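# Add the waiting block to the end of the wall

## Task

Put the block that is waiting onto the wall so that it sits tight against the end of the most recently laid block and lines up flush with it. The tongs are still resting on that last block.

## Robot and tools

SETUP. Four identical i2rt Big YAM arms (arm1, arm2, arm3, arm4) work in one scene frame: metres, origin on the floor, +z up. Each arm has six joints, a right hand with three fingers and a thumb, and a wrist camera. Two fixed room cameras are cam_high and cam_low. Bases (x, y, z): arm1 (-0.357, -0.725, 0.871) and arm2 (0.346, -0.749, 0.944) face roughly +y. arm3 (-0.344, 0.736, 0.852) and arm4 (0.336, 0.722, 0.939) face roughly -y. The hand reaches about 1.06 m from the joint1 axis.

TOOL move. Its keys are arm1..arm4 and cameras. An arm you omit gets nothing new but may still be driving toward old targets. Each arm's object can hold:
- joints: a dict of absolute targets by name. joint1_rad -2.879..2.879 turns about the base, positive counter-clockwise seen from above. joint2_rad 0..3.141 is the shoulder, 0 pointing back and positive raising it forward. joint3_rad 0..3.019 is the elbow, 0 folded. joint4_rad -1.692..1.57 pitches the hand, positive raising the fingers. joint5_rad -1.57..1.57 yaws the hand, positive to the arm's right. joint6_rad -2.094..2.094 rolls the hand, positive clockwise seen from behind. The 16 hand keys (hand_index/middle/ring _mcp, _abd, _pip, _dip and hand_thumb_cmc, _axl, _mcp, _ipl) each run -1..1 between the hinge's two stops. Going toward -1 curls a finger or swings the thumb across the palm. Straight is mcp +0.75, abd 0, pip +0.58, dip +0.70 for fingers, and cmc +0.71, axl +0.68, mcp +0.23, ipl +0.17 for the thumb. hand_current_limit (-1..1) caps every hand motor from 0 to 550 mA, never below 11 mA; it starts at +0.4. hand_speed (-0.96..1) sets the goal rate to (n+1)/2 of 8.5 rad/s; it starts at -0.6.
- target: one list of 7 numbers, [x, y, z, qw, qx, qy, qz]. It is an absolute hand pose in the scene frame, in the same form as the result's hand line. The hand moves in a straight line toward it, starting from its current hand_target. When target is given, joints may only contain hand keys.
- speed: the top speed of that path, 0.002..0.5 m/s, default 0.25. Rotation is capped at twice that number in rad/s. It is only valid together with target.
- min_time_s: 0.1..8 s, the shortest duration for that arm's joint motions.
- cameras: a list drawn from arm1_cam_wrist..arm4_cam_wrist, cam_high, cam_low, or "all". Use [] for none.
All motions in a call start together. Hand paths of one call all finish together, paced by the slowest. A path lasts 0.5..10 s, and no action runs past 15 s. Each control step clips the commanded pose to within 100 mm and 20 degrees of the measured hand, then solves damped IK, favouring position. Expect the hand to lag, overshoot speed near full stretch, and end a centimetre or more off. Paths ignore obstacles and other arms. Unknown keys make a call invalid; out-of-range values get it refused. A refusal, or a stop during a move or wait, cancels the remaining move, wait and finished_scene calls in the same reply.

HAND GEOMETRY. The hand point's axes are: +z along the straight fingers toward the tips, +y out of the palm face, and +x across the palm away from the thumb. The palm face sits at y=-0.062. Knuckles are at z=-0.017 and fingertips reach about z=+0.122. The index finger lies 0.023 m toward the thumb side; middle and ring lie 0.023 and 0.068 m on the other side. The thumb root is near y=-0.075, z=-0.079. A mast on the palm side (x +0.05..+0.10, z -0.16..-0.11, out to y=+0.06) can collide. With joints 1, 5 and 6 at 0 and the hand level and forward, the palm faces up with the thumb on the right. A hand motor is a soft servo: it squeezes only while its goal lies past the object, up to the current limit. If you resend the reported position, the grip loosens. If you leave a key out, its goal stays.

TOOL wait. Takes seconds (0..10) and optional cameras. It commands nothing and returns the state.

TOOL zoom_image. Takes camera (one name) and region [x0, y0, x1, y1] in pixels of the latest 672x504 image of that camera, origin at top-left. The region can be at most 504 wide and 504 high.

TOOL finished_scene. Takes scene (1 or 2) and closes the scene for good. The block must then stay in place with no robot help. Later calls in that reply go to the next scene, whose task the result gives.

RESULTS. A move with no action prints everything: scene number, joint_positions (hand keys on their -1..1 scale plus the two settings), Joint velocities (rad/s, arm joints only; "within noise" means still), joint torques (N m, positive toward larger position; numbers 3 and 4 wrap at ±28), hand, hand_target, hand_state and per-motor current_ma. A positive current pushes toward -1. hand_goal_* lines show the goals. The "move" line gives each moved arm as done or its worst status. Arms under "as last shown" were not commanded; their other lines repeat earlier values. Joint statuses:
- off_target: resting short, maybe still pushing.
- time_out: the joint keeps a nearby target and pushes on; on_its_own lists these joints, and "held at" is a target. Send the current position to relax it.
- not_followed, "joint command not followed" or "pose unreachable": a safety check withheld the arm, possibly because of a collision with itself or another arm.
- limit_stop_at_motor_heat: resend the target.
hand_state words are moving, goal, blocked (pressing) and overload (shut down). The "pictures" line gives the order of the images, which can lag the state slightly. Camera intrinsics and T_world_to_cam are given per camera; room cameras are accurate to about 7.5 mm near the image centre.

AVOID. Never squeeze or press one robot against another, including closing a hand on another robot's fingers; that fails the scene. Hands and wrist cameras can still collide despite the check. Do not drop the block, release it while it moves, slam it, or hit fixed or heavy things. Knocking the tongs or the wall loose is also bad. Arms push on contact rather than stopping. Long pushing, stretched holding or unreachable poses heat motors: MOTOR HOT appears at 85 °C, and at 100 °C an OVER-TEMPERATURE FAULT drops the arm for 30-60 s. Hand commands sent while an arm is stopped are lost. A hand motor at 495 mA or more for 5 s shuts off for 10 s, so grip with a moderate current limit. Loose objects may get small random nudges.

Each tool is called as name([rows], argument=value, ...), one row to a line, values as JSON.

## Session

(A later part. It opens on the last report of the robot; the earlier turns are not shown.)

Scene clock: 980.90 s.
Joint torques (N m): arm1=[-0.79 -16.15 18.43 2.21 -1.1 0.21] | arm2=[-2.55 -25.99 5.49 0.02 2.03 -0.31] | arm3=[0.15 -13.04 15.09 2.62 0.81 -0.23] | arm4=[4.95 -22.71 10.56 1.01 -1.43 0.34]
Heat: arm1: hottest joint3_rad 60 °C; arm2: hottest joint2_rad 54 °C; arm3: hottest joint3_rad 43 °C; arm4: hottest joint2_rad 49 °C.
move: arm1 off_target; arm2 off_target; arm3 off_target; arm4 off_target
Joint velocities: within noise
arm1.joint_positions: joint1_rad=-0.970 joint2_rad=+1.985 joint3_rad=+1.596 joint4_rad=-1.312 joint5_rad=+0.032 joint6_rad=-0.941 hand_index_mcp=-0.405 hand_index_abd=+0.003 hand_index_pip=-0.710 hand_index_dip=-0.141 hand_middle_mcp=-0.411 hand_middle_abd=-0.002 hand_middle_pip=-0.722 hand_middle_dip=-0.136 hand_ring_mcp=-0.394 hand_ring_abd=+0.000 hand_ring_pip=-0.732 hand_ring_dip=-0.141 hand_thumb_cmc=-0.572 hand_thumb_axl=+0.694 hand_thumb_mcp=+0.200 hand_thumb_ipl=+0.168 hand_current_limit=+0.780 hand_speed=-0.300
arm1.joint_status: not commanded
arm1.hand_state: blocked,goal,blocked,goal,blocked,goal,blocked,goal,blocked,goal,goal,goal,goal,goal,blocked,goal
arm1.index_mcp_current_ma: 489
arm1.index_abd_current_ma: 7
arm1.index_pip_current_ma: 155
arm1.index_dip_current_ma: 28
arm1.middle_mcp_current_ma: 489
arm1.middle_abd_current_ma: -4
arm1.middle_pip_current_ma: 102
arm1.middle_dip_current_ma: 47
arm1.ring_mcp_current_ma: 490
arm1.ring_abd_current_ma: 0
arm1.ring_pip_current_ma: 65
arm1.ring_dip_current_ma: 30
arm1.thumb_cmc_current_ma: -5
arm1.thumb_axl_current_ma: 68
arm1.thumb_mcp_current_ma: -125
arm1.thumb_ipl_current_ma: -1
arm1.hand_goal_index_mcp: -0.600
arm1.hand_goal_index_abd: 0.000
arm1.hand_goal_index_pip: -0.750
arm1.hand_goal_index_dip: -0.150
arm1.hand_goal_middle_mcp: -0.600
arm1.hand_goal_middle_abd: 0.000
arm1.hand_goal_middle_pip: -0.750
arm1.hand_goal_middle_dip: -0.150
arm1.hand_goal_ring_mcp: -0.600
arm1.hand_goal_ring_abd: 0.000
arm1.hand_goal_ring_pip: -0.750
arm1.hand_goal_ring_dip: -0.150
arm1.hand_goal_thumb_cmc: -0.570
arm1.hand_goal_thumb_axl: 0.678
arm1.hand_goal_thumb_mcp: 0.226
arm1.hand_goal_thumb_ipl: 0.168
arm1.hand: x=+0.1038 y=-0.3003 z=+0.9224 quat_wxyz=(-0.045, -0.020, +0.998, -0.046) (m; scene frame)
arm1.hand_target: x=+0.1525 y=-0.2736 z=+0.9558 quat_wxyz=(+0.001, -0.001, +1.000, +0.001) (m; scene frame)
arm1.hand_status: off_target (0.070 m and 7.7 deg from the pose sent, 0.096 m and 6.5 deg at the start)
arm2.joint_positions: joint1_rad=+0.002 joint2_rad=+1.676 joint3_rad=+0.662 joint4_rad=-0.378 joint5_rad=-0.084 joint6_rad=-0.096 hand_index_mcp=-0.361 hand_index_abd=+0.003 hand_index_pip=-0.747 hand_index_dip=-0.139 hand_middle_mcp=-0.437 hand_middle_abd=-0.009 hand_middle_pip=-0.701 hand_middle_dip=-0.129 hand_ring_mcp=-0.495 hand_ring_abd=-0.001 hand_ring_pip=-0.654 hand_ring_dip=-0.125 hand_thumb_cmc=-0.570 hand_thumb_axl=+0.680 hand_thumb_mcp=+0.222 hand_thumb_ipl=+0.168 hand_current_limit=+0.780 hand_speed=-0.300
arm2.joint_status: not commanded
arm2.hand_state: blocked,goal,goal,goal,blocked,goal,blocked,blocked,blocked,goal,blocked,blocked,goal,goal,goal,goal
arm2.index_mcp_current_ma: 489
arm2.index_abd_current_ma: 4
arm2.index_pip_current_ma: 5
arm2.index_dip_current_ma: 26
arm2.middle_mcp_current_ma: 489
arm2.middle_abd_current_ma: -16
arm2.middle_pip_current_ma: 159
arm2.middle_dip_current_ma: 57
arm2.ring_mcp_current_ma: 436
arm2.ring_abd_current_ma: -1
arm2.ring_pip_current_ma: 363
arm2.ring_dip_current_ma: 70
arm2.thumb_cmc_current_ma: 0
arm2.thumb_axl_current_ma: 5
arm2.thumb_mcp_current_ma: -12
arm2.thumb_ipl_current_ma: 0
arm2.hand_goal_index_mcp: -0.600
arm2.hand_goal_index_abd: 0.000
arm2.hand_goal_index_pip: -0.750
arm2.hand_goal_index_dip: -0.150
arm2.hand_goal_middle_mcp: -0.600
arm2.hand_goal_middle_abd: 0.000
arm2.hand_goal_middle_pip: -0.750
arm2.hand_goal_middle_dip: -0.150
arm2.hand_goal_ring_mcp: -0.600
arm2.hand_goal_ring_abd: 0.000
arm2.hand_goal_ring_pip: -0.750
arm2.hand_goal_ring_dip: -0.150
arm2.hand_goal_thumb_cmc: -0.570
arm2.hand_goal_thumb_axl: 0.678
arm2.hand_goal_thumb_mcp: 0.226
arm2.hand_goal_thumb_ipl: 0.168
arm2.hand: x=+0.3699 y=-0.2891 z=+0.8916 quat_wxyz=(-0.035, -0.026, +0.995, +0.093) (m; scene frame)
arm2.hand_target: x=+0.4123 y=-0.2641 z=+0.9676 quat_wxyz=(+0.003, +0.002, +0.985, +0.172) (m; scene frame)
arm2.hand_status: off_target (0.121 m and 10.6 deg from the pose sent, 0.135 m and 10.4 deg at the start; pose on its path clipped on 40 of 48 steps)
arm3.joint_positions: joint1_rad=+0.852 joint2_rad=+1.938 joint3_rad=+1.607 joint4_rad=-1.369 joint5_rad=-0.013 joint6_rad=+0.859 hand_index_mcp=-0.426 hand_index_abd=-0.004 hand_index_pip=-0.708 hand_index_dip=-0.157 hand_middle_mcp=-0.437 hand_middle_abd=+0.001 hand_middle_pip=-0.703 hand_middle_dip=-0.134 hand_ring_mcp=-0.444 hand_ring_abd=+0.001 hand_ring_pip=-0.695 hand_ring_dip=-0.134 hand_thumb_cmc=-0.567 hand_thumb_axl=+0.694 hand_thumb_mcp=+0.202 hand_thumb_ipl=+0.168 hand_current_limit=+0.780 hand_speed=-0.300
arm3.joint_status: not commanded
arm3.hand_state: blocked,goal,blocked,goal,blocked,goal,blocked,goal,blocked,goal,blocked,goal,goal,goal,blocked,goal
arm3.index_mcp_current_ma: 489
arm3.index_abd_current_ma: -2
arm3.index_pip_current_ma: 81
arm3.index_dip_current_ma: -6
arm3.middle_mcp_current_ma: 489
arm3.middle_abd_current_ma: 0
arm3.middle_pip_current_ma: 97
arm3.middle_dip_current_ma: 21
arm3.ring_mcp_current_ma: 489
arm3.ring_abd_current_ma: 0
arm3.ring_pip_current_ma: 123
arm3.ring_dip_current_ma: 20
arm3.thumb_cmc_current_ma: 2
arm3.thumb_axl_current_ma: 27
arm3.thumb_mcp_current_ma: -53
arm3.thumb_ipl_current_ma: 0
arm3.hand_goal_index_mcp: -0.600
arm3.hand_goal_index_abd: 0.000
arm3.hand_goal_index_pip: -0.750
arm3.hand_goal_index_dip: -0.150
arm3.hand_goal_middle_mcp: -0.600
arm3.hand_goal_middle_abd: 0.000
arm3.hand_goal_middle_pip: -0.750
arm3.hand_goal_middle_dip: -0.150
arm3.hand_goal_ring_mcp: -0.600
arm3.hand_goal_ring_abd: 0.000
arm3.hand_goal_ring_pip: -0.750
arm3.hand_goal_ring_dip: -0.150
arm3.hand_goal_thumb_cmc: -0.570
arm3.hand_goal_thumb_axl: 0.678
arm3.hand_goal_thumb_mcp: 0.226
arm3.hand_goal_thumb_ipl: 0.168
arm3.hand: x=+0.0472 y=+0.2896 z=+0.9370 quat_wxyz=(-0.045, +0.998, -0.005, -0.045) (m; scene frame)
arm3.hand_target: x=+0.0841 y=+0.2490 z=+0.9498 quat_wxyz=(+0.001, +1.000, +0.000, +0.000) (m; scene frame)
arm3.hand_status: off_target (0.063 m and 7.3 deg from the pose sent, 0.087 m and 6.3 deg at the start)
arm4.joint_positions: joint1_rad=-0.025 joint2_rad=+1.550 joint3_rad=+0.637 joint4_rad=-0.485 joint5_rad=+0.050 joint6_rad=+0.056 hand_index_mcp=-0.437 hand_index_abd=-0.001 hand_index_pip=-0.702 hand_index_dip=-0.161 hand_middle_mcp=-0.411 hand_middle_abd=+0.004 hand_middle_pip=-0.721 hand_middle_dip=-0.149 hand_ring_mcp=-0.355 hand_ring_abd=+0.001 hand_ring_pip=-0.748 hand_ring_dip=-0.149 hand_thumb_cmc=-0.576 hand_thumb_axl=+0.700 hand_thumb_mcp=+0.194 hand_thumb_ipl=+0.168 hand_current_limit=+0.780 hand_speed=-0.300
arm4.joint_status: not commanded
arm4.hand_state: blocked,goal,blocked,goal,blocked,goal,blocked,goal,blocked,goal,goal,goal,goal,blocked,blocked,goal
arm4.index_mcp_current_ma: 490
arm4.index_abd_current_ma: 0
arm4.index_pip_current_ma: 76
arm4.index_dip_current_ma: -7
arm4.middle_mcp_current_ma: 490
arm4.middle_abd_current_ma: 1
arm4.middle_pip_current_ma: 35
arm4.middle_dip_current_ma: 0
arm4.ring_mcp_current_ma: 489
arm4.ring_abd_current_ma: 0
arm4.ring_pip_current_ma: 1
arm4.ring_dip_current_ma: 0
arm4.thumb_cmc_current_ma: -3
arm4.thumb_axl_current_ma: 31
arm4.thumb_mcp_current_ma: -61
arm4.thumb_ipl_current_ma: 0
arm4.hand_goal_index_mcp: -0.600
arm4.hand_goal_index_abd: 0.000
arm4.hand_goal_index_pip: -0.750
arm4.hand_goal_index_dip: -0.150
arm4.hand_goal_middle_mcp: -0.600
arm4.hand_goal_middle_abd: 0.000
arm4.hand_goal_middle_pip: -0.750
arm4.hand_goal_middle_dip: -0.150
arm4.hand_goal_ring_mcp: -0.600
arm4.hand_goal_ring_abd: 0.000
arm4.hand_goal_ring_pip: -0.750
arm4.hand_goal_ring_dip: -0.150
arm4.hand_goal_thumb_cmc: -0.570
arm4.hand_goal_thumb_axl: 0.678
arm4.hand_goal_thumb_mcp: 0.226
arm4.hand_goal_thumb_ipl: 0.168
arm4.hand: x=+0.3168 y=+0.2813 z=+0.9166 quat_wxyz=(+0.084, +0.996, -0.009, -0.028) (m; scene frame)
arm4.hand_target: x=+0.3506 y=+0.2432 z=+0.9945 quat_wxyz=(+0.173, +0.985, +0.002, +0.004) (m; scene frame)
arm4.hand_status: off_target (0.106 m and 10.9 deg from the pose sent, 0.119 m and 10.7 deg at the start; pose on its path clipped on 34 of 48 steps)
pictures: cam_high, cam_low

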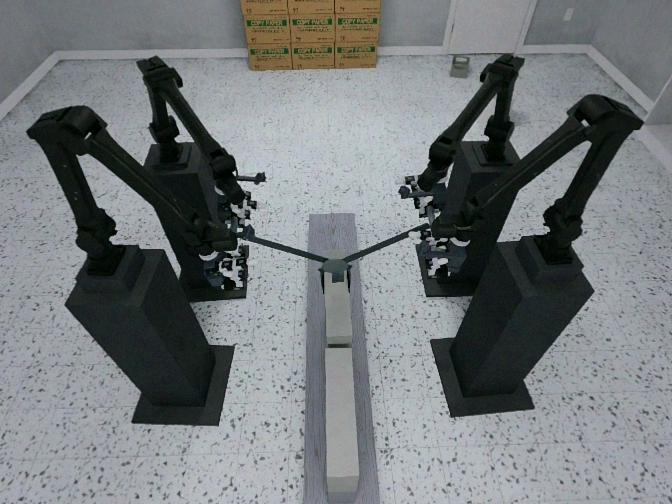

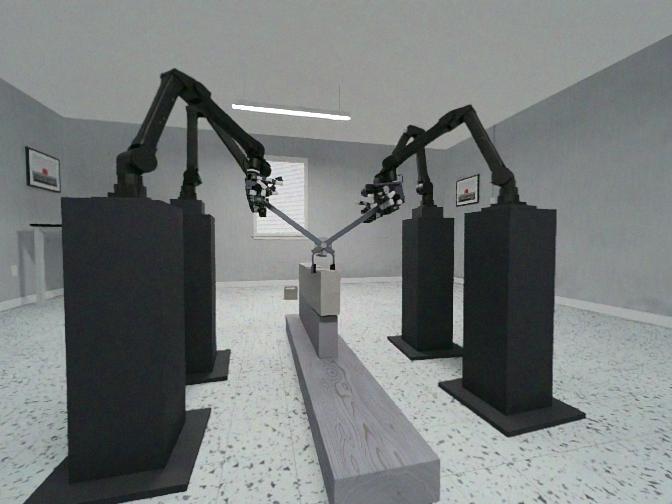

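move(arm1={"target": [0.190, -0.270, 0.930, 0, 0, 1, 0], "speed": 0.05}, arm2={"target": [0.456, -0.260, 0.985, 0, 0, 0.9848, 0.1736], "speed": 0.05}, arm3={"target": [0.121, 0.244, 0.925, 0, 1, 0, 0], "speed": 0.05}, arm4={"target": [0.387, 0.238, 0.996, 0.1736, 0.9848, 0, 0], "speed": 0.05}, cameras=["cam_high", "cam_low"])

zoom_image(camera="cam_low", region=[290, 245, 360, 355])

zoom_image(camera="cam_high", region=[300, 260, 376, 380])

Scene clock: 1000.50 s.
Joint torques (N m): arm1=[0.73 -18.26 15.46 1.68 -1 0.11] | arm2=[-3.31 -25.17 7.06 -0.58 0.76 -0.4] | arm3=[-0.79 -14.45 13.35 2.93 1.16 -0.21] | arm4=[4.31 -21.48 11.81 0.85 0.09 0.25]
Heat: arm1: hottest joint3_rad 61 °C; arm2: hottest joint2_rad 53 °C; arm3: hottest joint3_rad 44 °C; arm4: hottest joint2_rad 48 °C.
move: arm1 off_target; arm2 off_target; arm3 off_target; arm4 off_target
Joint velocities: within noise
arm1.joint_positions: joint1_rad=-1.021 joint2_rad=+2.086 joint3_rad=+1.725 joint4_rad=-1.296 joint5_rad=+0.029 joint6_rad=-0.961 hand_index_mcp=-0.405 hand_index_abd=+0.000 hand_index_pip=-0.709 hand_index_dip=-0.145 hand_middle_mcp=-0.416 hand_middle_abd=-0.001 hand_middle_pip=-0.716 hand_middle_dip=-0.143 hand_ring_mcp=-0.402 hand_ring_abd=+0.001 hand_ring_pip=-0.727 hand_ring_dip=-0.146 hand_thumb_cmc=-0.568 hand_thumb_axl=+0.693 hand_thumb_mcp=+0.200 hand_thumb_ipl=+0.168 hand_current_limit=+0.780 hand_speed=-0.300
arm1.joint_status: not commanded
arm1.hand_state: blocked,goal,blocked,goal,blocked,goal,blocked,goal,blocked,goal,blocked,goal,goal,goal,blocked,goal
arm1.index_mcp_current_ma: 490
arm1.index_abd_current_ma: 0
arm1.index_pip_current_ma: 160
arm1.index_dip_current_ma: 16
arm1.middle_mcp_current_ma: 490
arm1.middle_abd_current_ma: -2
arm1.middle_pip_current_ma: 130
arm1.middle_dip_current_ma: 21
arm1.ring_mcp_current_ma: 489
arm1.ring_abd_current_ma: 2
arm1.ring_pip_current_ma: 84
arm1.ring_dip_current_ma: 11
arm1.thumb_cmc_current_ma: 5
arm1.thumb_axl_current_ma: 65
arm1.thumb_mcp_current_ma: -125
arm1.thumb_ipl_current_ma: -1
arm1.hand_goal_index_mcp: -0.600
arm1.hand_goal_index_abd: 0.000
arm1.hand_goal_index_pip: -0.750
arm1.hand_goal_index_dip: -0.150
arm1.hand_goal_middle_mcp: -0.600
arm1.hand_goal_middle_abd: 0.000
arm1.hand_goal_middle_pip: -0.750
arm1.hand_goal_middle_dip: -0.150
arm1.hand_goal_ring_mcp: -0.600
arm1.hand_goal_ring_abd: 0.000
arm1.hand_goal_ring_pip: -0.750
arm1.hand_goal_ring_dip: -0.150
arm1.hand_goal_thumb_cmc: -0.570
arm1.hand_goal_thumb_axl: 0.678
arm1.hand_goal_thumb_mcp: 0.226
arm1.hand_goal_thumb_ipl: 0.168
arm1.hand: x=+0.1609 y=-0.2968 z=+0.9109 quat_wxyz=(-0.030, -0.004, +0.999, -0.030) (m; scene frame)
arm1.hand_target: x=+0.1872 y=-0.2722 z=+0.9316 quat_wxyz=(+0.000, +0.000, +1.000, +0.000) (m; scene frame)
arm1.hand_status: off_target (0.044 m and 4.9 deg from the pose sent, 0.092 m and 7.7 deg at the start)
arm2.joint_positions: joint1_rad=-0.091 joint2_rad=+1.676 joint3_rad=+0.656 joint4_rad=-0.366 joint5_rad=-0.087 joint6_rad=-0.187 hand_index_mcp=-0.398 hand_index_abd=+0.003 hand_index_pip=-0.734 hand_index_dip=-0.149 hand_middle_mcp=-0.437 hand_middle_abd=-0.009 hand_middle_pip=-0.702 hand_middle_dip=-0.129 hand_ring_mcp=-0.471 hand_ring_abd=+0.010 hand_ring_pip=-0.672 hand_ring_dip=-0.123 hand_thumb_cmc=-0.570 hand_thumb_axl=+0.680 hand_thumb_mcp=+0.222 hand_thumb_ipl=+0.168 hand_current_limit=+0.780 hand_speed=-0.300
arm2.joint_status: not commanded
arm2.hand_state: blocked,goal,goal,goal,blocked,goal,blocked,blocked,blocked,goal,blocked,blocked,goal,goal,goal,goal
arm2.index_mcp_current_ma: 490
arm2.index_abd_current_ma: 4
arm2.index_pip_current_ma: 41
arm2.index_dip_current_ma: 1
arm2.middle_mcp_current_ma: 489
arm2.middle_abd_current_ma: -16
arm2.middle_pip_current_ma: 156
arm2.middle_dip_current_ma: 57
arm2.ring_mcp_current_ma: 489
arm2.ring_abd_current_ma: 19
arm2.ring_pip_current_ma: 282
arm2.ring_dip_current_ma: 77
arm2.thumb_cmc_current_ma: 0
arm2.thumb_axl_current_ma: 5
arm2.thumb_mcp_current_ma: -12
arm2.thumb_ipl_current_ma: 0
arm2.hand_goal_index_mcp: -0.600
arm2.hand_goal_index_abd: 0.000
arm2.hand_goal_index_pip: -0.750
arm2.hand_goal_index_dip: -0.150
arm2.hand_goal_middle_mcp: -0.600
arm2.hand_goal_middle_abd: 0.000
arm2.hand_goal_middle_pip: -0.750
arm2.hand_goal_middle_dip: -0.150
arm2.hand_goal_ring_mcp: -0.600
arm2.hand_goal_ring_abd: 0.000
arm2.hand_goal_ring_pip: -0.750
arm2.hand_goal_ring_dip: -0.150
arm2.hand_goal_thumb_cmc: -0.570
arm2.hand_goal_thumb_axl: 0.678
arm2.hand_goal_thumb_mcp: 0.226
arm2.hand_goal_thumb_ipl: 0.168
arm2.on_its_own: hand_index_mcp moved -0.037 toward your old target -0.600
arm2.hand: x=+0.4042 y=-0.2926 z=+0.8913 quat_wxyz=(-0.027, -0.025, +0.995, +0.098) (m; scene frame)
arm2.hand_target: x=+0.4486 y=-0.2653 z=+0.9673 quat_wxyz=(+0.004, +0.001, +0.985, +0.173) (m; scene frame)
arm2.hand_status: off_target (0.112 m and 9.8 deg from the pose sent, 0.130 m and 10.6 deg at the start; pose on its path clipped on 37 of 44 steps)
arm3.joint_positions: joint1_rad=+0.896 joint2_rad=+2.022 joint3_rad=+1.709 joint4_rad=-1.370 joint5_rad=-0.021 joint6_rad=+0.889 hand_index_mcp=-0.426 hand_index_abd=-0.006 hand_index_pip=-0.708 hand_index_dip=-0.157 hand_middle_mcp=-0.437 hand_middle_abd=+0.001 hand_middle_pip=-0.703 hand_middle_dip=-0.134 hand_ring_mcp=-0.446 hand_ring_abd=+0.000 hand_ring_pip=-0.694 hand_ring_dip=-0.134 hand_thumb_cmc=-0.567 hand_thumb_axl=+0.694 hand_thumb_mcp=+0.202 hand_thumb_ipl=+0.168 hand_current_limit=+0.780 hand_speed=-0.300
arm3.joint_status: not commanded
arm3.hand_state: blocked,goal,blocked,goal,blocked,goal,blocked,goal,blocked,goal,blocked,goal,goal,goal,blocked,goal
arm3.index_mcp_current_ma: 490
arm3.index_abd_current_ma: -4
arm3.index_pip_current_ma: 81
arm3.index_dip_current_ma: -6
arm3.middle_mcp_current_ma: 490
arm3.middle_abd_current_ma: 0
arm3.middle_pip_current_ma: 97
arm3.middle_dip_current_ma: 21
arm3.ring_mcp_current_ma: 490
arm3.ring_abd_current_ma: 0
arm3.ring_pip_current_ma: 124
arm3.ring_dip_current_ma: 20
arm3.thumb_cmc_current_ma: 2
arm3.thumb_axl_current_ma: 27
arm3.thumb_mcp_current_ma: -53
arm3.thumb_ipl_current_ma: 0
arm3.hand_goal_index_mcp: -0.600
arm3.hand_goal_index_abd: 0.000
arm3.hand_goal_index_pip: -0.750
arm3.hand_goal_index_dip: -0.150
arm3.hand_goal_middle_mcp: -0.600
arm3.hand_goal_middle_abd: 0.000
arm3.hand_goal_middle_pip: -0.750
arm3.hand_goal_middle_dip: -0.150
arm3.hand_goal_ring_mcp: -0.600
arm3.hand_goal_ring_abd: 0.000
arm3.hand_goal_ring_pip: -0.750
arm3.hand_goal_ring_dip: -0.150
arm3.hand_goal_thumb_cmc: -0.570
arm3.hand_goal_thumb_axl: 0.678
arm3.hand_goal_thumb_mcp: 0.226
arm3.hand_goal_thumb_ipl: 0.168
arm3.hand: x=+0.0906 y=+0.2882 z=+0.9254 quat_wxyz=(-0.041, +0.998, +0.002, -0.038) (m; scene frame)
arm3.hand_target: x=+0.1167 y=+0.2477 z=+0.9280 quat_wxyz=(+0.001, +1.000, +0.000, -0.001) (m; scene frame)
arm3.hand_status: off_target (0.054 m and 6.4 deg from the pose sent, 0.088 m and 7.3 deg at the start)
arm4.joint_positions: joint1_rad=+0.083 joint2_rad=+1.558 joint3_rad=+0.637 joint4_rad=-0.476 joint5_rad=+0.053 joint6_rad=+0.165 hand_index_mcp=-0.423 hand_index_abd=-0.003 hand_index_pip=-0.707 hand_index_dip=-0.163 hand_middle_mcp=-0.411 hand_middle_abd=+0.004 hand_middle_pip=-0.722 hand_middle_dip=-0.148 hand_ring_mcp=-0.377 hand_ring_abd=+0.001 hand_ring_pip=-0.746 hand_ring_dip=-0.150 hand_thumb_cmc=-0.574 hand_thumb_axl=+0.690 hand_thumb_mcp=+0.214 hand_thumb_ipl=+0.168 hand_current_limit=+0.780 hand_speed=-0.300
arm4.joint_status: not commanded
arm4.hand_state: blocked,goal,blocked,goal,blocked,goal,blocked,goal,blocked,goal,goal,goal,goal,goal,goal,goal
arm4.index_mcp_current_ma: 490
arm4.index_abd_current_ma: -1
arm4.index_pip_current_ma: 65
arm4.index_dip_current_ma: -10
arm4.middle_mcp_current_ma: 489
arm4.middle_abd_current_ma: 1
arm4.middle_pip_current_ma: 33
arm4.middle_dip_current_ma: 0
arm4.ring_mcp_current_ma: 489
arm4.ring_abd_current_ma: 0
arm4.ring_pip_current_ma: 1
arm4.ring_dip_current_ma: 0
arm4.thumb_cmc_current_ma: -1
arm4.thumb_axl_current_ma: 12
arm4.thumb_mcp_current_ma: -13
arm4.thumb_ipl_current_ma: 0
arm4.hand_goal_index_mcp: -0.600
arm4.hand_goal_index_abd: 0.000
arm4.hand_goal_index_pip: -0.750
arm4.hand_goal_index_dip: -0.150
arm4.hand_goal_middle_mcp: -0.600
arm4.hand_goal_middle_abd: 0.000
arm4.hand_goal_middle_pip: -0.750
arm4.hand_goal_middle_dip: -0.150
arm4.hand_goal_ring_mcp: -0.600
arm4.hand_goal_ring_abd: 0.000
arm4.hand_goal_ring_pip: -0.750
arm4.hand_goal_ring_dip: -0.150
arm4.hand_goal_thumb_cmc: -0.570
arm4.hand_goal_thumb_axl: 0.678
arm4.hand_goal_thumb_mcp: 0.226
arm4.hand_goal_thumb_ipl: 0.168
arm4.on_its_own: hand_ring_mcp moved -0.022 toward your old target -0.600
arm4.hand: x=+0.3550 y=+0.2832 z=+0.9137 quat_wxyz=(+0.086, +0.996, -0.010, -0.019) (m; scene frame)
arm4.hand_target: x=+0.3855 y=+0.2415 z=+0.9919 quat_wxyz=(+0.173, +0.985, +0.000, +0.004) (m; scene frame)
arm4.hand_status: off_target (0.099 m and 10.4 deg from the pose sent, 0.114 m and 10.9 deg at the start; pose on its path clipped on 9 of 44 steps)
pictures: cam_high, cam_low

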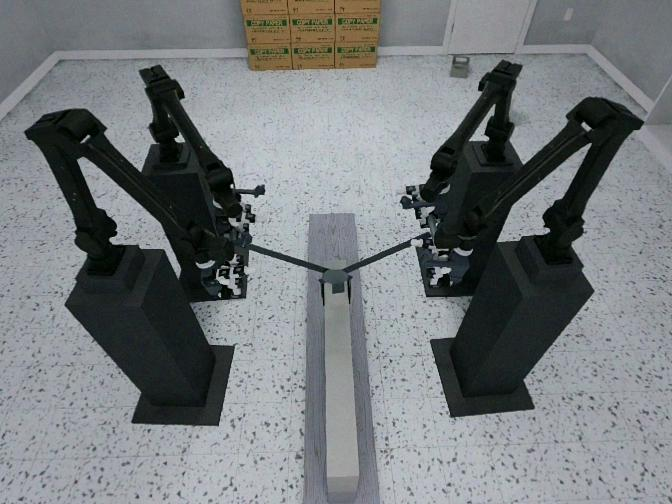

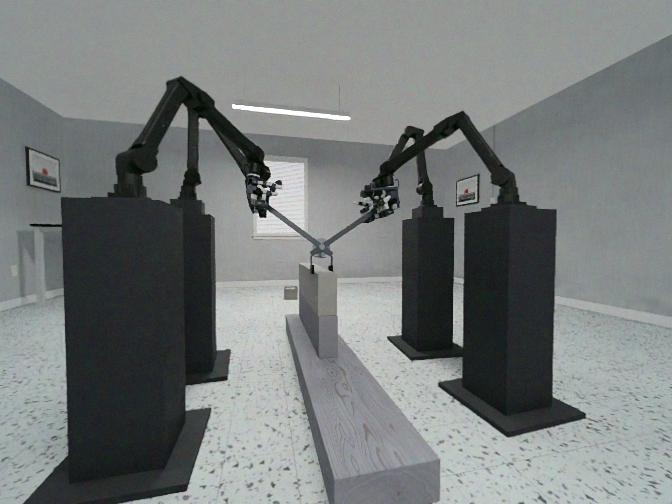

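Scaled by 4.582 from the camera's 672x504 image, which has a finer 960x720 frame.

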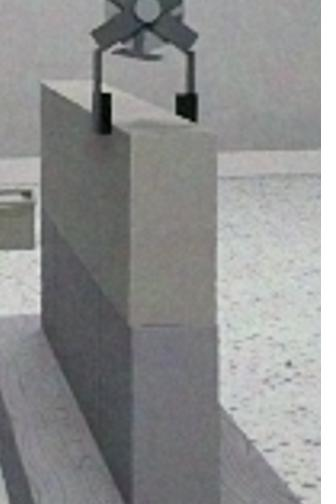

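Scaled by 4.200 from the camera's 672x504 image, which has a finer 960x720 frame.

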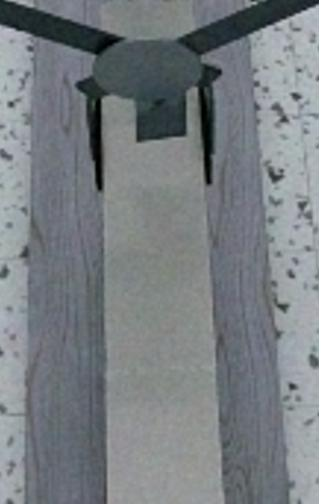

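zoom_image(camera="cam_high", region=[315, 325, 365, 370])

zoom_image(camera="cam_low", region=[295, 255, 345, 325])

Scaled by 10.080 from the camera's 672x504 image, which has a finer 960x720 frame.

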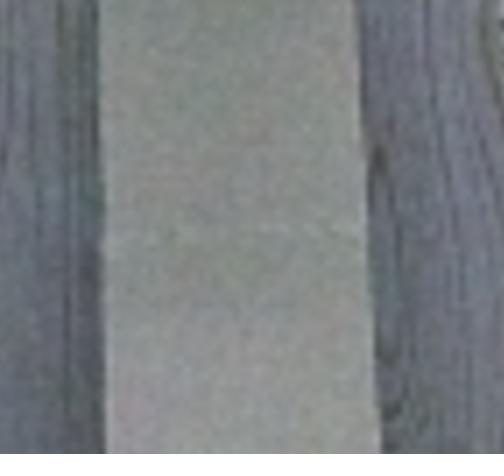

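Scaled by 7.200 from the camera's 672x504 image, which has a finer 960x720 frame.

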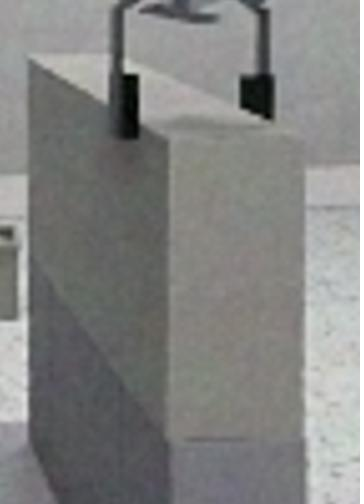

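move(arm1={"target": [0.172, -0.300, 0.890, 0, 0, 1, 0], "speed": 0.05}, arm2={"target": [0.418, -0.300, 0.920, 0, 0, 0.9848, 0.1736], "speed": 0.05}, arm3={"target": [0.102, 0.290, 0.895, 0, 1, 0, 0], "speed": 0.05}, arm4={"target": [0.367, 0.287, 0.930, 0.1736, 0.9848, 0, 0], "speed": 0.05}, cameras=["cam_high", "cam_low"])

zoom_image(camera="cam_low", region=[290, 235, 360, 345])

zoom_image(camera="cam_high", region=[300, 260, 376, 380])

Scene clock: 1019.33 s.
Joint torques (N m): arm1=[-0.26 -20.6 7.09 0.75 -0.73 -0.18] | arm2=[2.08 -17.85 2.65 0.47 -0.71 0.01] | arm3=[0.5 -18.49 6.72 -0.14 0.8 0.01] | arm4=[1.26 -12.4 5.3 1.98 1.54 0.04]
Heat: arm1: hottest joint3_rad 60 °C; arm2: hottest joint2_rad 52 °C; arm3: hottest joint3_rad 45 °C; arm4: hottest joint2_rad 46 °C.
move: arm1 done; arm2 off_target; arm3 done; arm4 off_target
Joint velocities: within noise
arm1.joint_positions: joint1_rad=-1.030 joint2_rad=+2.082 joint3_rad=+1.653 joint4_rad=-1.131 joint5_rad=+0.024 joint6_rad=-0.947 hand_index_mcp=-0.405 hand_index_abd=+0.000 hand_index_pip=-0.709 hand_index_dip=-0.146 hand_middle_mcp=-0.417 hand_middle_abd=-0.001 hand_middle_pip=-0.713 hand_middle_dip=-0.146 hand_ring_mcp=-0.402 hand_ring_abd=+0.003 hand_ring_pip=-0.727 hand_ring_dip=-0.146 hand_thumb_cmc=-0.568 hand_thumb_axl=+0.693 hand_thumb_mcp=+0.200 hand_thumb_ipl=+0.168 hand_current_limit=+0.780 hand_speed=-0.300
arm1.joint_status: not commanded
arm1.hand_state: blocked,goal,blocked,goal,blocked,goal,blocked,goal,blocked,goal,blocked,goal,goal,goal,blocked,goal
arm1.index_mcp_current_ma: 489
arm1.index_abd_current_ma: 0
arm1.index_pip_current_ma: 160
arm1.index_dip_current_ma: 12
arm1.middle_mcp_current_ma: 490
arm1.middle_abd_current_ma: -2
arm1.middle_pip_current_ma: 142
arm1.middle_dip_current_ma: 10
arm1.ring_mcp_current_ma: 490
arm1.ring_abd_current_ma: 8
arm1.ring_pip_current_ma: 84
arm1.ring_dip_current_ma: 11
arm1.thumb_cmc_current_ma: 6
arm1.thumb_axl_current_ma: 62
arm1.thumb_mcp_current_ma: -125
arm1.thumb_ipl_current_ma: -1
arm1.hand_goal_index_mcp: -0.600
arm1.hand_goal_index_abd: 0.000
arm1.hand_goal_index_pip: -0.750
arm1.hand_goal_index_dip: -0.150
arm1.hand_goal_middle_mcp: -0.600
arm1.hand_goal_middle_abd: 0.000
arm1.hand_goal_middle_pip: -0.750
arm1.hand_goal_middle_dip: -0.150
arm1.hand_goal_ring_mcp: -0.600
arm1.hand_goal_ring_abd: 0.000
arm1.hand_goal_ring_pip: -0.750
arm1.hand_goal_ring_dip: -0.150
arm1.hand_goal_thumb_cmc: -0.570
arm1.hand_goal_thumb_axl: 0.678
arm1.hand_goal_thumb_mcp: 0.226
arm1.hand_goal_thumb_ipl: 0.168
arm1.hand: x=+0.1763 y=-0.2933 z=+0.8935 quat_wxyz=(+0.008, +0.009, +1.000, +0.000) (m; scene frame)
arm1.hand_target: x=+0.1720 y=-0.2999 z=+0.8900 quat_wxyz=(+0.000, +0.000, +1.000, +0.000) (m; scene frame)
arm1.hand_status: done (0.009 m and 1.4 deg from the pose sent, 0.024 m and 4.9 deg at the start)
arm2.joint_positions: joint1_rad=-0.098 joint2_rad=+1.660 joint3_rad=+0.570 joint4_rad=-0.181 joint5_rad=-0.037 joint6_rad=-0.158 hand_index_mcp=-0.412 hand_index_abd=+0.001 hand_index_pip=-0.716 hand_index_dip=-0.156 hand_middle_mcp=-0.437 hand_middle_abd=-0.002 hand_middle_pip=-0.702 hand_middle_dip=-0.129 hand_ring_mcp=-0.462 hand_ring_abd=+0.025 hand_ring_pip=-0.674 hand_ring_dip=-0.132 hand_thumb_cmc=-0.571 hand_thumb_axl=+0.681 hand_thumb_mcp=+0.219 hand_thumb_ipl=+0.168 hand_current_limit=+0.780 hand_speed=-0.300
arm2.joint_status: not commanded
arm2.hand_state: blocked,goal,blocked,goal,blocked,goal,blocked,blocked,blocked,blocked,blocked,goal,goal,goal,goal,goal
arm2.index_mcp_current_ma: 489
arm2.index_abd_current_ma: 2
arm2.index_pip_current_ma: 103
arm2.index_dip_current_ma: -14
arm2.middle_mcp_current_ma: 489
arm2.middle_abd_current_ma: -3
arm2.middle_pip_current_ma: 156
arm2.middle_dip_current_ma: 57
arm2.ring_mcp_current_ma: 490
arm2.ring_abd_current_ma: 60
arm2.ring_pip_current_ma: 274
arm2.ring_dip_current_ma: 46
arm2.thumb_cmc_current_ma: -1
arm2.thumb_axl_current_ma: 7
arm2.thumb_mcp_current_ma: -19
arm2.thumb_ipl_current_ma: 0
arm2.hand_goal_index_mcp: -0.600
arm2.hand_goal_index_abd: 0.000
arm2.hand_goal_index_pip: -0.750
arm2.hand_goal_index_dip: -0.150
arm2.hand_goal_middle_mcp: -0.600
arm2.hand_goal_middle_abd: 0.000
arm2.hand_goal_middle_pip: -0.750
arm2.hand_goal_middle_dip: -0.150
arm2.hand_goal_ring_mcp: -0.600
arm2.hand_goal_ring_abd: 0.000
arm2.hand_goal_ring_pip: -0.750
arm2.hand_goal_ring_dip: -0.150
arm2.hand_goal_thumb_cmc: -0.570
arm2.hand_goal_thumb_axl: 0.678
arm2.hand_goal_thumb_mcp: 0.226
arm2.hand_goal_thumb_ipl: 0.168
arm2.hand: x=+0.4180 y=-0.2987 z=+0.8961 quat_wxyz=(+0.005, -0.006, +0.989, +0.150) (m; scene frame)
arm2.hand_target: x=+0.4180 y=-0.2994 z=+0.9181 quat_wxyz=(+0.000, +0.000, +0.985, +0.174) (m; scene frame)
arm2.hand_status: off_target (0.024 m and 2.9 deg from the pose sent, 0.033 m and 9.8 deg at the start)
arm3.joint_positions: joint1_rad=+0.920 joint2_rad=+2.004 joint3_rad=+1.594 joint4_rad=-1.153 joint5_rad=-0.015 joint6_rad=+0.899 hand_index_mcp=-0.426 hand_index_abd=-0.006 hand_index_pip=-0.708 hand_index_dip=-0.157 hand_middle_mcp=-0.437 hand_middle_abd=+0.001 hand_middle_pip=-0.703 hand_middle_dip=-0.134 hand_ring_mcp=-0.446 hand_ring_abd=+0.000 hand_ring_pip=-0.693 hand_ring_dip=-0.136 hand_thumb_cmc=-0.567 hand_thumb_axl=+0.694 hand_thumb_mcp=+0.202 hand_thumb_ipl=+0.168 hand_current_limit=+0.780 hand_speed=-0.300
arm3.joint_status: not commanded
arm3.hand_state: blocked,goal,blocked,goal,blocked,goal,blocked,goal,blocked,goal,blocked,goal,goal,goal,blocked,goal
arm3.index_mcp_current_ma: 489
arm3.index_abd_current_ma: -4
arm3.index_pip_current_ma: 81
arm3.index_dip_current_ma: -6
arm3.middle_mcp_current_ma: 489
arm3.middle_abd_current_ma: 0
arm3.middle_pip_current_ma: 97
arm3.middle_dip_current_ma: 21
arm3.ring_mcp_current_ma: 489
arm3.ring_abd_current_ma: 0
arm3.ring_pip_current_ma: 127
arm3.ring_dip_current_ma: 18
arm3.thumb_cmc_current_ma: 2
arm3.thumb_axl_current_ma: 27
arm3.thumb_mcp_current_ma: -53
arm3.thumb_ipl_current_ma: 0
arm3.hand_goal_index_mcp: -0.600
arm3.hand_goal_index_abd: 0.000
arm3.hand_goal_index_pip: -0.750
arm3.hand_goal_index_dip: -0.150
arm3.hand_goal_middle_mcp: -0.600
arm3.hand_goal_middle_abd: 0.000
arm3.hand_goal_middle_pip: -0.750
arm3.hand_goal_middle_dip: -0.150
arm3.hand_goal_ring_mcp: -0.600
arm3.hand_goal_ring_abd: 0.000
arm3.hand_goal_ring_pip: -0.750
arm3.hand_goal_ring_dip: -0.150
arm3.hand_goal_thumb_cmc: -0.570
arm3.hand_goal_thumb_axl: 0.678
arm3.hand_goal_thumb_mcp: 0.226
arm3.hand_goal_thumb_ipl: 0.168
arm3.hand: x=+0.1085 y=+0.2909 z=+0.8977 quat_wxyz=(-0.001, +1.000, +0.010, +0.007) (m; scene frame)
arm3.hand_target: x=+0.1020 y=+0.2901 z=+0.8950 quat_wxyz=(+0.000, +1.000, +0.000, +0.000) (m; scene frame)
arm3.hand_status: done (0.007 m and 1.3 deg from the pose sent, 0.032 m and 6.4 deg at the start)
arm4.joint_positions: joint1_rad=+0.097 joint2_rad=+1.531 joint3_rad=+0.526 joint4_rad=-0.251 joint5_rad=+0.016 joint6_rad=+0.165 hand_index_mcp=-0.401 hand_index_abd=-0.004 hand_index_pip=-0.711 hand_index_dip=-0.151 hand_middle_mcp=-0.411 hand_middle_abd=+0.001 hand_middle_pip=-0.718 hand_middle_dip=-0.151 hand_ring_mcp=-0.415 hand_ring_abd=+0.000 hand_ring_pip=-0.713 hand_ring_dip=-0.157 hand_thumb_cmc=-0.573 hand_thumb_axl=+0.681 hand_thumb_mcp=+0.217 hand_thumb_ipl=+0.168 hand_current_limit=+0.780 hand_speed=-0.300
arm4.joint_status: not commanded
arm4.hand_state: blocked,goal,blocked,goal,blocked,goal,blocked,goal,blocked,goal,blocked,goal,goal,goal,goal,goal
arm4.index_mcp_current_ma: 490
arm4.index_abd_current_ma: -1
arm4.index_pip_current_ma: 55
arm4.index_dip_current_ma: 0
arm4.middle_mcp_current_ma: 490
arm4.middle_abd_current_ma: 0
arm4.middle_pip_current_ma: 40
arm4.middle_dip_current_ma: 0
arm4.ring_mcp_current_ma: 490
arm4.ring_abd_current_ma: 0
arm4.ring_pip_current_ma: 51
arm4.ring_dip_current_ma: -4
arm4.thumb_cmc_current_ma: -1
arm4.thumb_axl_current_ma: 2
arm4.thumb_mcp_current_ma: -8
arm4.thumb_ipl_current_ma: 0
arm4.hand_goal_index_mcp: -0.600
arm4.hand_goal_index_abd: 0.000
arm4.hand_goal_index_pip: -0.750
arm4.hand_goal_index_dip: -0.150
arm4.hand_goal_middle_mcp: -0.600
arm4.hand_goal_middle_abd: 0.000
arm4.hand_goal_middle_pip: -0.750
arm4.hand_goal_middle_dip: -0.150
arm4.hand_goal_ring_mcp: -0.600
arm4.hand_goal_ring_abd: 0.000
arm4.hand_goal_ring_pip: -0.750
arm4.hand_goal_ring_dip: -0.150
arm4.hand_goal_thumb_cmc: -0.570
arm4.hand_goal_thumb_axl: 0.678
arm4.hand_goal_thumb_mcp: 0.226
arm4.hand_goal_thumb_ipl: 0.168
arm4.on_its_own: hand_ring_mcp moved -0.037 toward your old target -0.600
arm4.hand: x=+0.3662 y=+0.2900 z=+0.9144 quat_wxyz=(+0.152, +0.988, -0.002, +0.011) (m; scene frame)
arm4.hand_target: x=+0.3671 y=+0.2868 z=+0.9295 quat_wxyz=(+0.173, +0.985, +0.000, +0.001) (m; scene frame)
arm4.hand_status: off_target (0.016 m and 2.8 deg from the pose sent, 0.021 m and 10.4 deg at the start)
pictures: cam_high, cam_low

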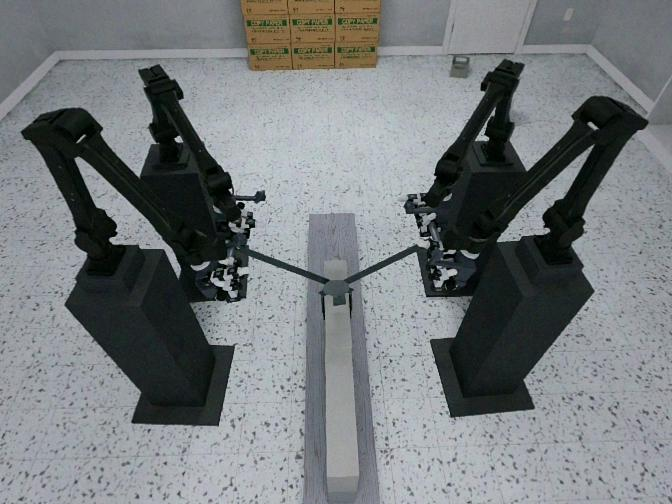

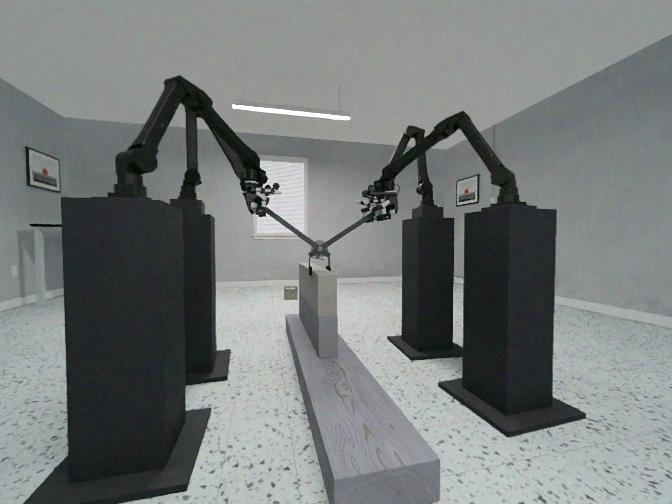

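Scaled by 4.582 from the camera's 672x504 image, which has a finer 960x720 frame.

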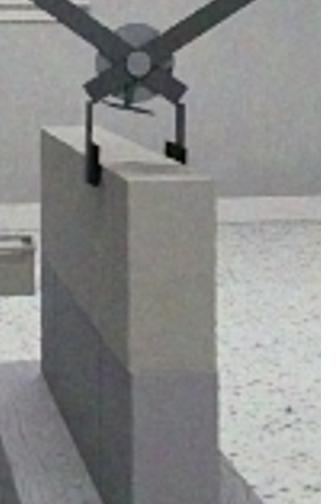

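Scaled by 4.200 from the camera's 672x504 image, which has a finer 960x720 frame.

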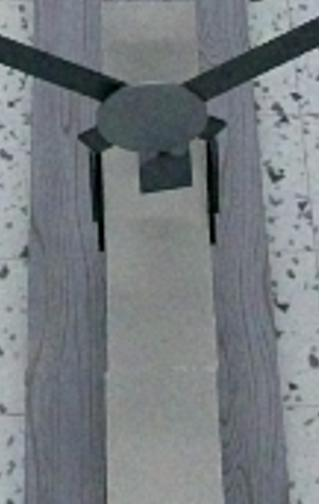

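move(arm1={"target": [0.162, -0.335, 0.775, 0, 0, 1, 0], "speed": 0.07}, arm2={"target": [0.420, -0.342, 0.800, 0, 0, 0.9848, 0.1736], "speed": 0.07}, arm3={"target": [0.115, 0.337, 0.773, 0, 1, 0, 0], "speed": 0.07}, arm4={"target": [0.375, 0.331, 0.802, 0.1736, 0.9848, 0, 0], "speed": 0.07}, cameras=["cam_high", "cam_low"])

zoom_image(camera="cam_low", region=[290, 235, 360, 345])

zoom_image(camera="cam_high", region=[300, 260, 376, 380])

Scene clock: 1030.00 s.
Joint torques (N m): arm1=[-0.73 -18.78 4.92 0.13 -0.28 -0.32] | arm2=[0.15 -14.86 -1.22 1.05 -0.82 -0.24] | arm3=[1.79 -18.32 5.5 -0.47 0.53 0.14] | arm4=[2.02 -12.16 -0.58 2.35 1.38 0.11]
Heat: arm1: hottest joint3_rad 57 °C; arm2: hottest joint2_rad 49 °C; arm3: hottest joint3_rad 43 °C; arm4: hottest joint2_rad 45 °C.
move: arm1 off_target; arm2 off_target; arm3 off_target; arm4 done
Joint velocities: within noise
arm1.joint_positions: joint1_rad=-1.066 joint2_rad=+2.168 joint3_rad=+1.494 joint4_rad=-0.841 joint5_rad=+0.011 joint6_rad=-0.972 hand_index_mcp=-0.405 hand_index_abd=+0.000 hand_index_pip=-0.709 hand_index_dip=-0.146 hand_middle_mcp=-0.418 hand_middle_abd=-0.001 hand_middle_pip=-0.712 hand_middle_dip=-0.146 hand_ring_mcp=-0.405 hand_ring_abd=+0.002 hand_ring_pip=-0.725 hand_ring_dip=-0.147 hand_thumb_cmc=-0.568 hand_thumb_axl=+0.693 hand_thumb_mcp=+0.200 hand_thumb_ipl=+0.168 hand_current_limit=+0.780 hand_speed=-0.300
arm1.joint_status: not commanded
arm1.hand_state: blocked,goal,blocked,goal,blocked,goal,blocked,goal,blocked,goal,blocked,goal,goal,goal,blocked,goal
arm1.index_mcp_current_ma: 490
arm1.index_abd_current_ma: 0
arm1.index_pip_current_ma: 160
arm1.index_dip_current_ma: 12
arm1.middle_mcp_current_ma: 490
arm1.middle_abd_current_ma: -2
arm1.middle_pip_current_ma: 145
arm1.middle_dip_current_ma: 12
arm1.ring_mcp_current_ma: 490
arm1.ring_abd_current_ma: 4
arm1.ring_pip_current_ma: 92
arm1.ring_dip_current_ma: 8
arm1.thumb_cmc_current_ma: 6
arm1.thumb_axl_current_ma: 62
arm1.thumb_mcp_current_ma: -125
arm1.thumb_ipl_current_ma: -1
arm1.hand_goal_index_mcp: -0.600
arm1.hand_goal_index_abd: 0.000
arm1.hand_goal_index_pip: -0.750
arm1.hand_goal_index_dip: -0.150
arm1.hand_goal_middle_mcp: -0.600
arm1.hand_goal_middle_abd: 0.000
arm1.hand_goal_middle_pip: -0.750
arm1.hand_goal_middle_dip: -0.150
arm1.hand_goal_ring_mcp: -0.600
arm1.hand_goal_ring_abd: 0.000
arm1.hand_goal_ring_pip: -0.750
arm1.hand_goal_ring_dip: -0.150
arm1.hand_goal_thumb_cmc: -0.570
arm1.hand_goal_thumb_axl: 0.678
arm1.hand_goal_thumb_mcp: 0.226
arm1.hand_goal_thumb_ipl: 0.168
arm1.hand: x=+0.1765 y=-0.3164 z=+0.7955 quat_wxyz=(+0.023, +0.014, +0.999, +0.017) (m; scene frame)
arm1.hand_target: x=+0.1619 y=-0.3346 z=+0.7757 quat_wxyz=(+0.000, +0.001, +1.000, +0.001) (m; scene frame)
arm1.hand_status: off_target (0.031 m and 3.7 deg from the pose sent, 0.126 m and 1.4 deg at the start)
arm2.joint_positions: joint1_rad=-0.102 joint2_rad=+2.036 joint3_rad=+0.486 joint4_rad=+0.333 joint5_rad=-0.044 joint6_rad=-0.162 hand_index_mcp=-0.419 hand_index_abd=+0.002 hand_index_pip=-0.710 hand_index_dip=-0.160 hand_middle_mcp=-0.437 hand_middle_abd=-0.004 hand_middle_pip=-0.702 hand_middle_dip=-0.129 hand_ring_mcp=-0.452 hand_ring_abd=+0.021 hand_ring_pip=-0.686 hand_ring_dip=-0.131 hand_thumb_cmc=-0.573 hand_thumb_axl=+0.685 hand_thumb_mcp=+0.214 hand_thumb_ipl=+0.168 hand_current_limit=+0.780 hand_speed=-0.300
arm2.joint_status: not commanded
arm2.hand_state: blocked,goal,blocked,goal,blocked,goal,blocked,blocked,blocked,blocked,blocked,goal,goal,goal,goal,goal
arm2.index_mcp_current_ma: 489
arm2.index_abd_current_ma: 2
arm2.index_pip_current_ma: 124
arm2.index_dip_current_ma: -22
arm2.middle_mcp_current_ma: 489
arm2.middle_abd_current_ma: -7
arm2.middle_pip_current_ma: 156
arm2.middle_dip_current_ma: 57
arm2.ring_mcp_current_ma: 490
arm2.ring_abd_current_ma: 48
arm2.ring_pip_current_ma: 222
arm2.ring_dip_current_ma: 49
arm2.thumb_cmc_current_ma: -6
arm2.thumb_axl_current_ma: 19
arm2.thumb_mcp_current_ma: -40
arm2.thumb_ipl_current_ma: 0
arm2.hand_goal_index_mcp: -0.600
arm2.hand_goal_index_abd: 0.000
arm2.hand_goal_index_pip: -0.750
arm2.hand_goal_index_dip: -0.150
arm2.hand_goal_middle_mcp: -0.600
arm2.hand_goal_middle_abd: 0.000
arm2.hand_goal_middle_pip: -0.750
arm2.hand_goal_middle_dip: -0.150
arm2.hand_goal_ring_mcp: -0.600
arm2.hand_goal_ring_abd: 0.000
arm2.hand_goal_ring_pip: -0.750
arm2.hand_goal_ring_dip: -0.150
arm2.hand_goal_thumb_cmc: -0.570
arm2.hand_goal_thumb_axl: 0.678
arm2.hand_goal_thumb_mcp: 0.226
arm2.hand_goal_thumb_ipl: 0.168
arm2.hand: x=+0.4136 y=-0.3267 z=+0.7985 quat_wxyz=(+0.006, -0.007, +0.984, +0.177) (m; scene frame)
arm2.hand_target: x=+0.4193 y=-0.3417 z=+0.7996 quat_wxyz=(+0.000, +0.000, +0.985, +0.173) (m; scene frame)
arm2.hand_status: off_target (0.017 m and 1.2 deg from the pose sent, 0.105 m and 2.9 deg at the start)
arm3.joint_positions: joint1_rad=+0.985 joint2_rad=+2.129 joint3_rad=+1.450 joint4_rad=-0.866 joint5_rad=-0.008 joint6_rad=+0.961 hand_index_mcp=-0.426 hand_index_abd=-0.005 hand_index_pip=-0.708 hand_index_dip=-0.157 hand_middle_mcp=-0.437 hand_middle_abd=+0.001 hand_middle_pip=-0.703 hand_middle_dip=-0.134 hand_ring_mcp=-0.449 hand_ring_abd=+0.000 hand_ring_pip=-0.691 hand_ring_dip=-0.138 hand_thumb_cmc=-0.567 hand_thumb_axl=+0.694 hand_thumb_mcp=+0.202 hand_thumb_ipl=+0.168 hand_current_limit=+0.780 hand_speed=-0.300
arm3.joint_status: not commanded
arm3.hand_state: blocked,goal,blocked,goal,blocked,goal,blocked,goal,blocked,goal,blocked,goal,goal,goal,blocked,goal
arm3.index_mcp_current_ma: 489
arm3.index_abd_current_ma: -3
arm3.index_pip_current_ma: 81
arm3.index_dip_current_ma: -6
arm3.middle_mcp_current_ma: 490
arm3.middle_abd_current_ma: 0
arm3.middle_pip_current_ma: 97
arm3.middle_dip_current_ma: 21
arm3.ring_mcp_current_ma: 489
arm3.ring_abd_current_ma: 0
arm3.ring_pip_current_ma: 136
arm3.ring_dip_current_ma: 14
arm3.thumb_cmc_current_ma: 2
arm3.thumb_axl_current_ma: 27
arm3.thumb_mcp_current_ma: -53
arm3.thumb_ipl_current_ma: 0
arm3.hand_goal_index_mcp: -0.600
arm3.hand_goal_index_abd: 0.000
arm3.hand_goal_index_pip: -0.750
arm3.hand_goal_index_dip: -0.150
arm3.hand_goal_middle_mcp: -0.600
arm3.hand_goal_middle_abd: 0.000
arm3.hand_goal_middle_pip: -0.750
arm3.hand_goal_middle_dip: -0.150
arm3.hand_goal_ring_mcp: -0.600
arm3.hand_goal_ring_abd: 0.000
arm3.hand_goal_ring_pip: -0.750
arm3.hand_goal_ring_dip: -0.150
arm3.hand_goal_thumb_cmc: -0.570
arm3.hand_goal_thumb_axl: 0.678
arm3.hand_goal_thumb_mcp: 0.226
arm3.hand_goal_thumb_ipl: 0.168
arm3.hand: x=+0.1212 y=+0.3274 z=+0.7808 quat_wxyz=(+0.006, +1.000, +0.011, +0.012) (m; scene frame)
arm3.hand_target: x=+0.1150 y=+0.3368 z=+0.7732 quat_wxyz=(+0.000, +1.000, +0.000, +0.000) (m; scene frame)
arm3.hand_status: off_target (0.014 m and 2.0 deg from the pose sent, 0.133 m and 1.3 deg at the start)
arm4.joint_positions: joint1_rad=+0.155 joint2_rad=+1.991 joint3_rad=+0.431 joint4_rad=+0.332 joint5_rad=+0.043 joint6_rad=+0.214 hand_index_mcp=-0.401 hand_index_abd=+0.001 hand_index_pip=-0.737 hand_index_dip=-0.132 hand_middle_mcp=-0.414 hand_middle_abd=+0.000 hand_middle_pip=-0.718 hand_middle_dip=-0.150 hand_ring_mcp=-0.422 hand_ring_abd=+0.000 hand_ring_pip=-0.709 hand_ring_dip=-0.155 hand_thumb_cmc=-0.571 hand_thumb_axl=+0.681 hand_thumb_mcp=+0.217 hand_thumb_ipl=+0.168 hand_current_limit=+0.780 hand_speed=-0.300
arm4.joint_status: not commanded
arm4.hand_state: blocked,goal,goal,goal,blocked,goal,blocked,goal,blocked,goal,blocked,goal,goal,goal,goal,goal
arm4.index_mcp_current_ma: 489
arm4.index_abd_current_ma: 0
arm4.index_pip_current_ma: 10
arm4.index_dip_current_ma: 16
arm4.middle_mcp_current_ma: 489
arm4.middle_abd_current_ma: 0
arm4.middle_pip_current_ma: 41
arm4.middle_dip_current_ma: 0
arm4.ring_mcp_current_ma: 489
arm4.ring_abd_current_ma: 0
arm4.ring_pip_current_ma: 60
arm4.ring_dip_current_ma: -2
arm4.thumb_cmc_current_ma: 0
arm4.thumb_axl_current_ma: 2
arm4.thumb_mcp_current_ma: -8
arm4.thumb_ipl_current_ma: 0
arm4.hand_goal_index_mcp: -0.600
arm4.hand_goal_index_abd: 0.000
arm4.hand_goal_index_pip: -0.750
arm4.hand_goal_index_dip: -0.150
arm4.hand_goal_middle_mcp: -0.600
arm4.hand_goal_middle_abd: 0.000
arm4.hand_goal_middle_pip: -0.750
arm4.hand_goal_middle_dip: -0.150
arm4.hand_goal_ring_mcp: -0.600
arm4.hand_goal_ring_abd: 0.000
arm4.hand_goal_ring_pip: -0.750
arm4.hand_goal_ring_dip: -0.150
arm4.hand_goal_thumb_cmc: -0.570
arm4.hand_goal_thumb_axl: 0.678
arm4.hand_goal_thumb_mcp: 0.226
arm4.hand_goal_thumb_ipl: 0.168
arm4.hand: x=+0.3742 y=+0.3239 z=+0.7970 quat_wxyz=(+0.167, +0.986, +0.001, +0.009) (m; scene frame)
arm4.hand_target: x=+0.3748 y=+0.3308 z=+0.8018 quat_wxyz=(+0.174, +0.985, +0.000, +0.000) (m; scene frame)
arm4.hand_status: done (0.009 m and 1.3 deg from the pose sent, 0.120 m and 2.8 deg at the start)
pictures: cam_high, cam_low

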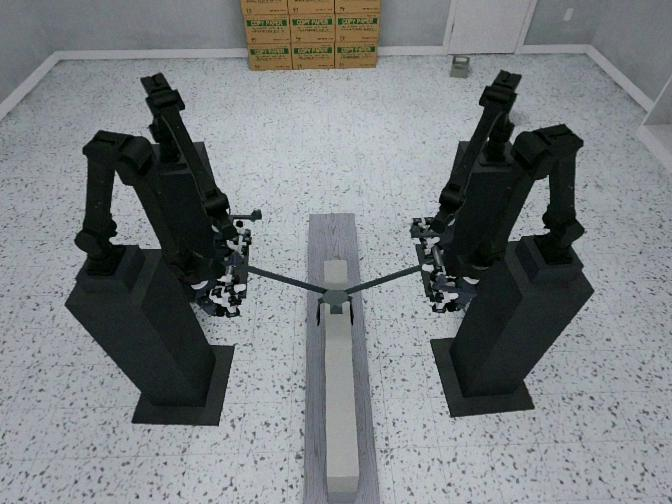

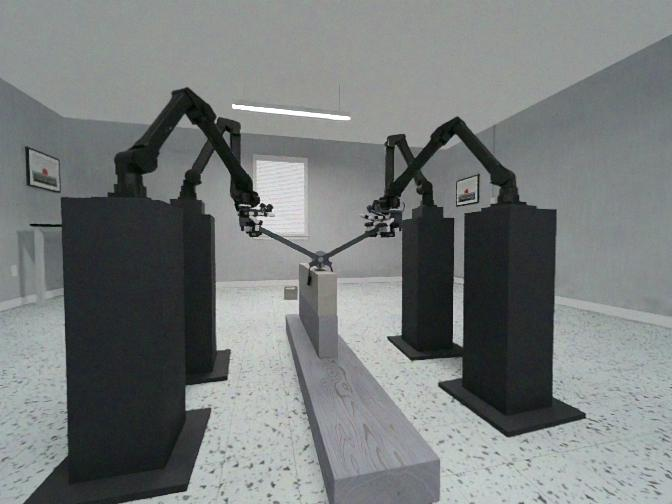

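Scaled by 4.582 from the camera's 672x504 image, which has a finer 960x720 frame.

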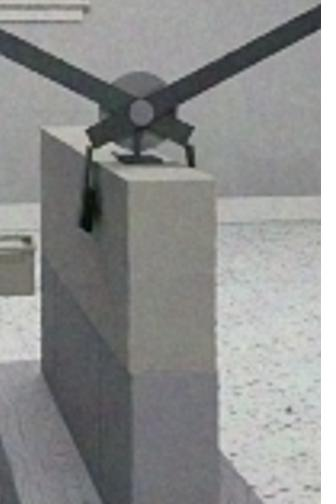

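Scaled by 4.200 from the camera's 672x504 image, which has a finer 960x720 frame.

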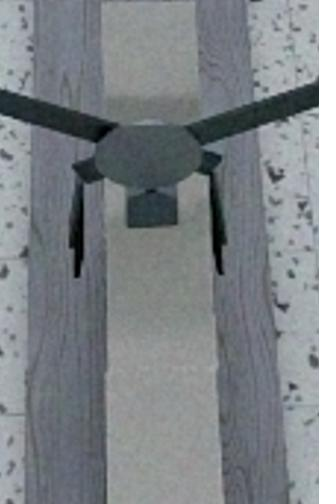

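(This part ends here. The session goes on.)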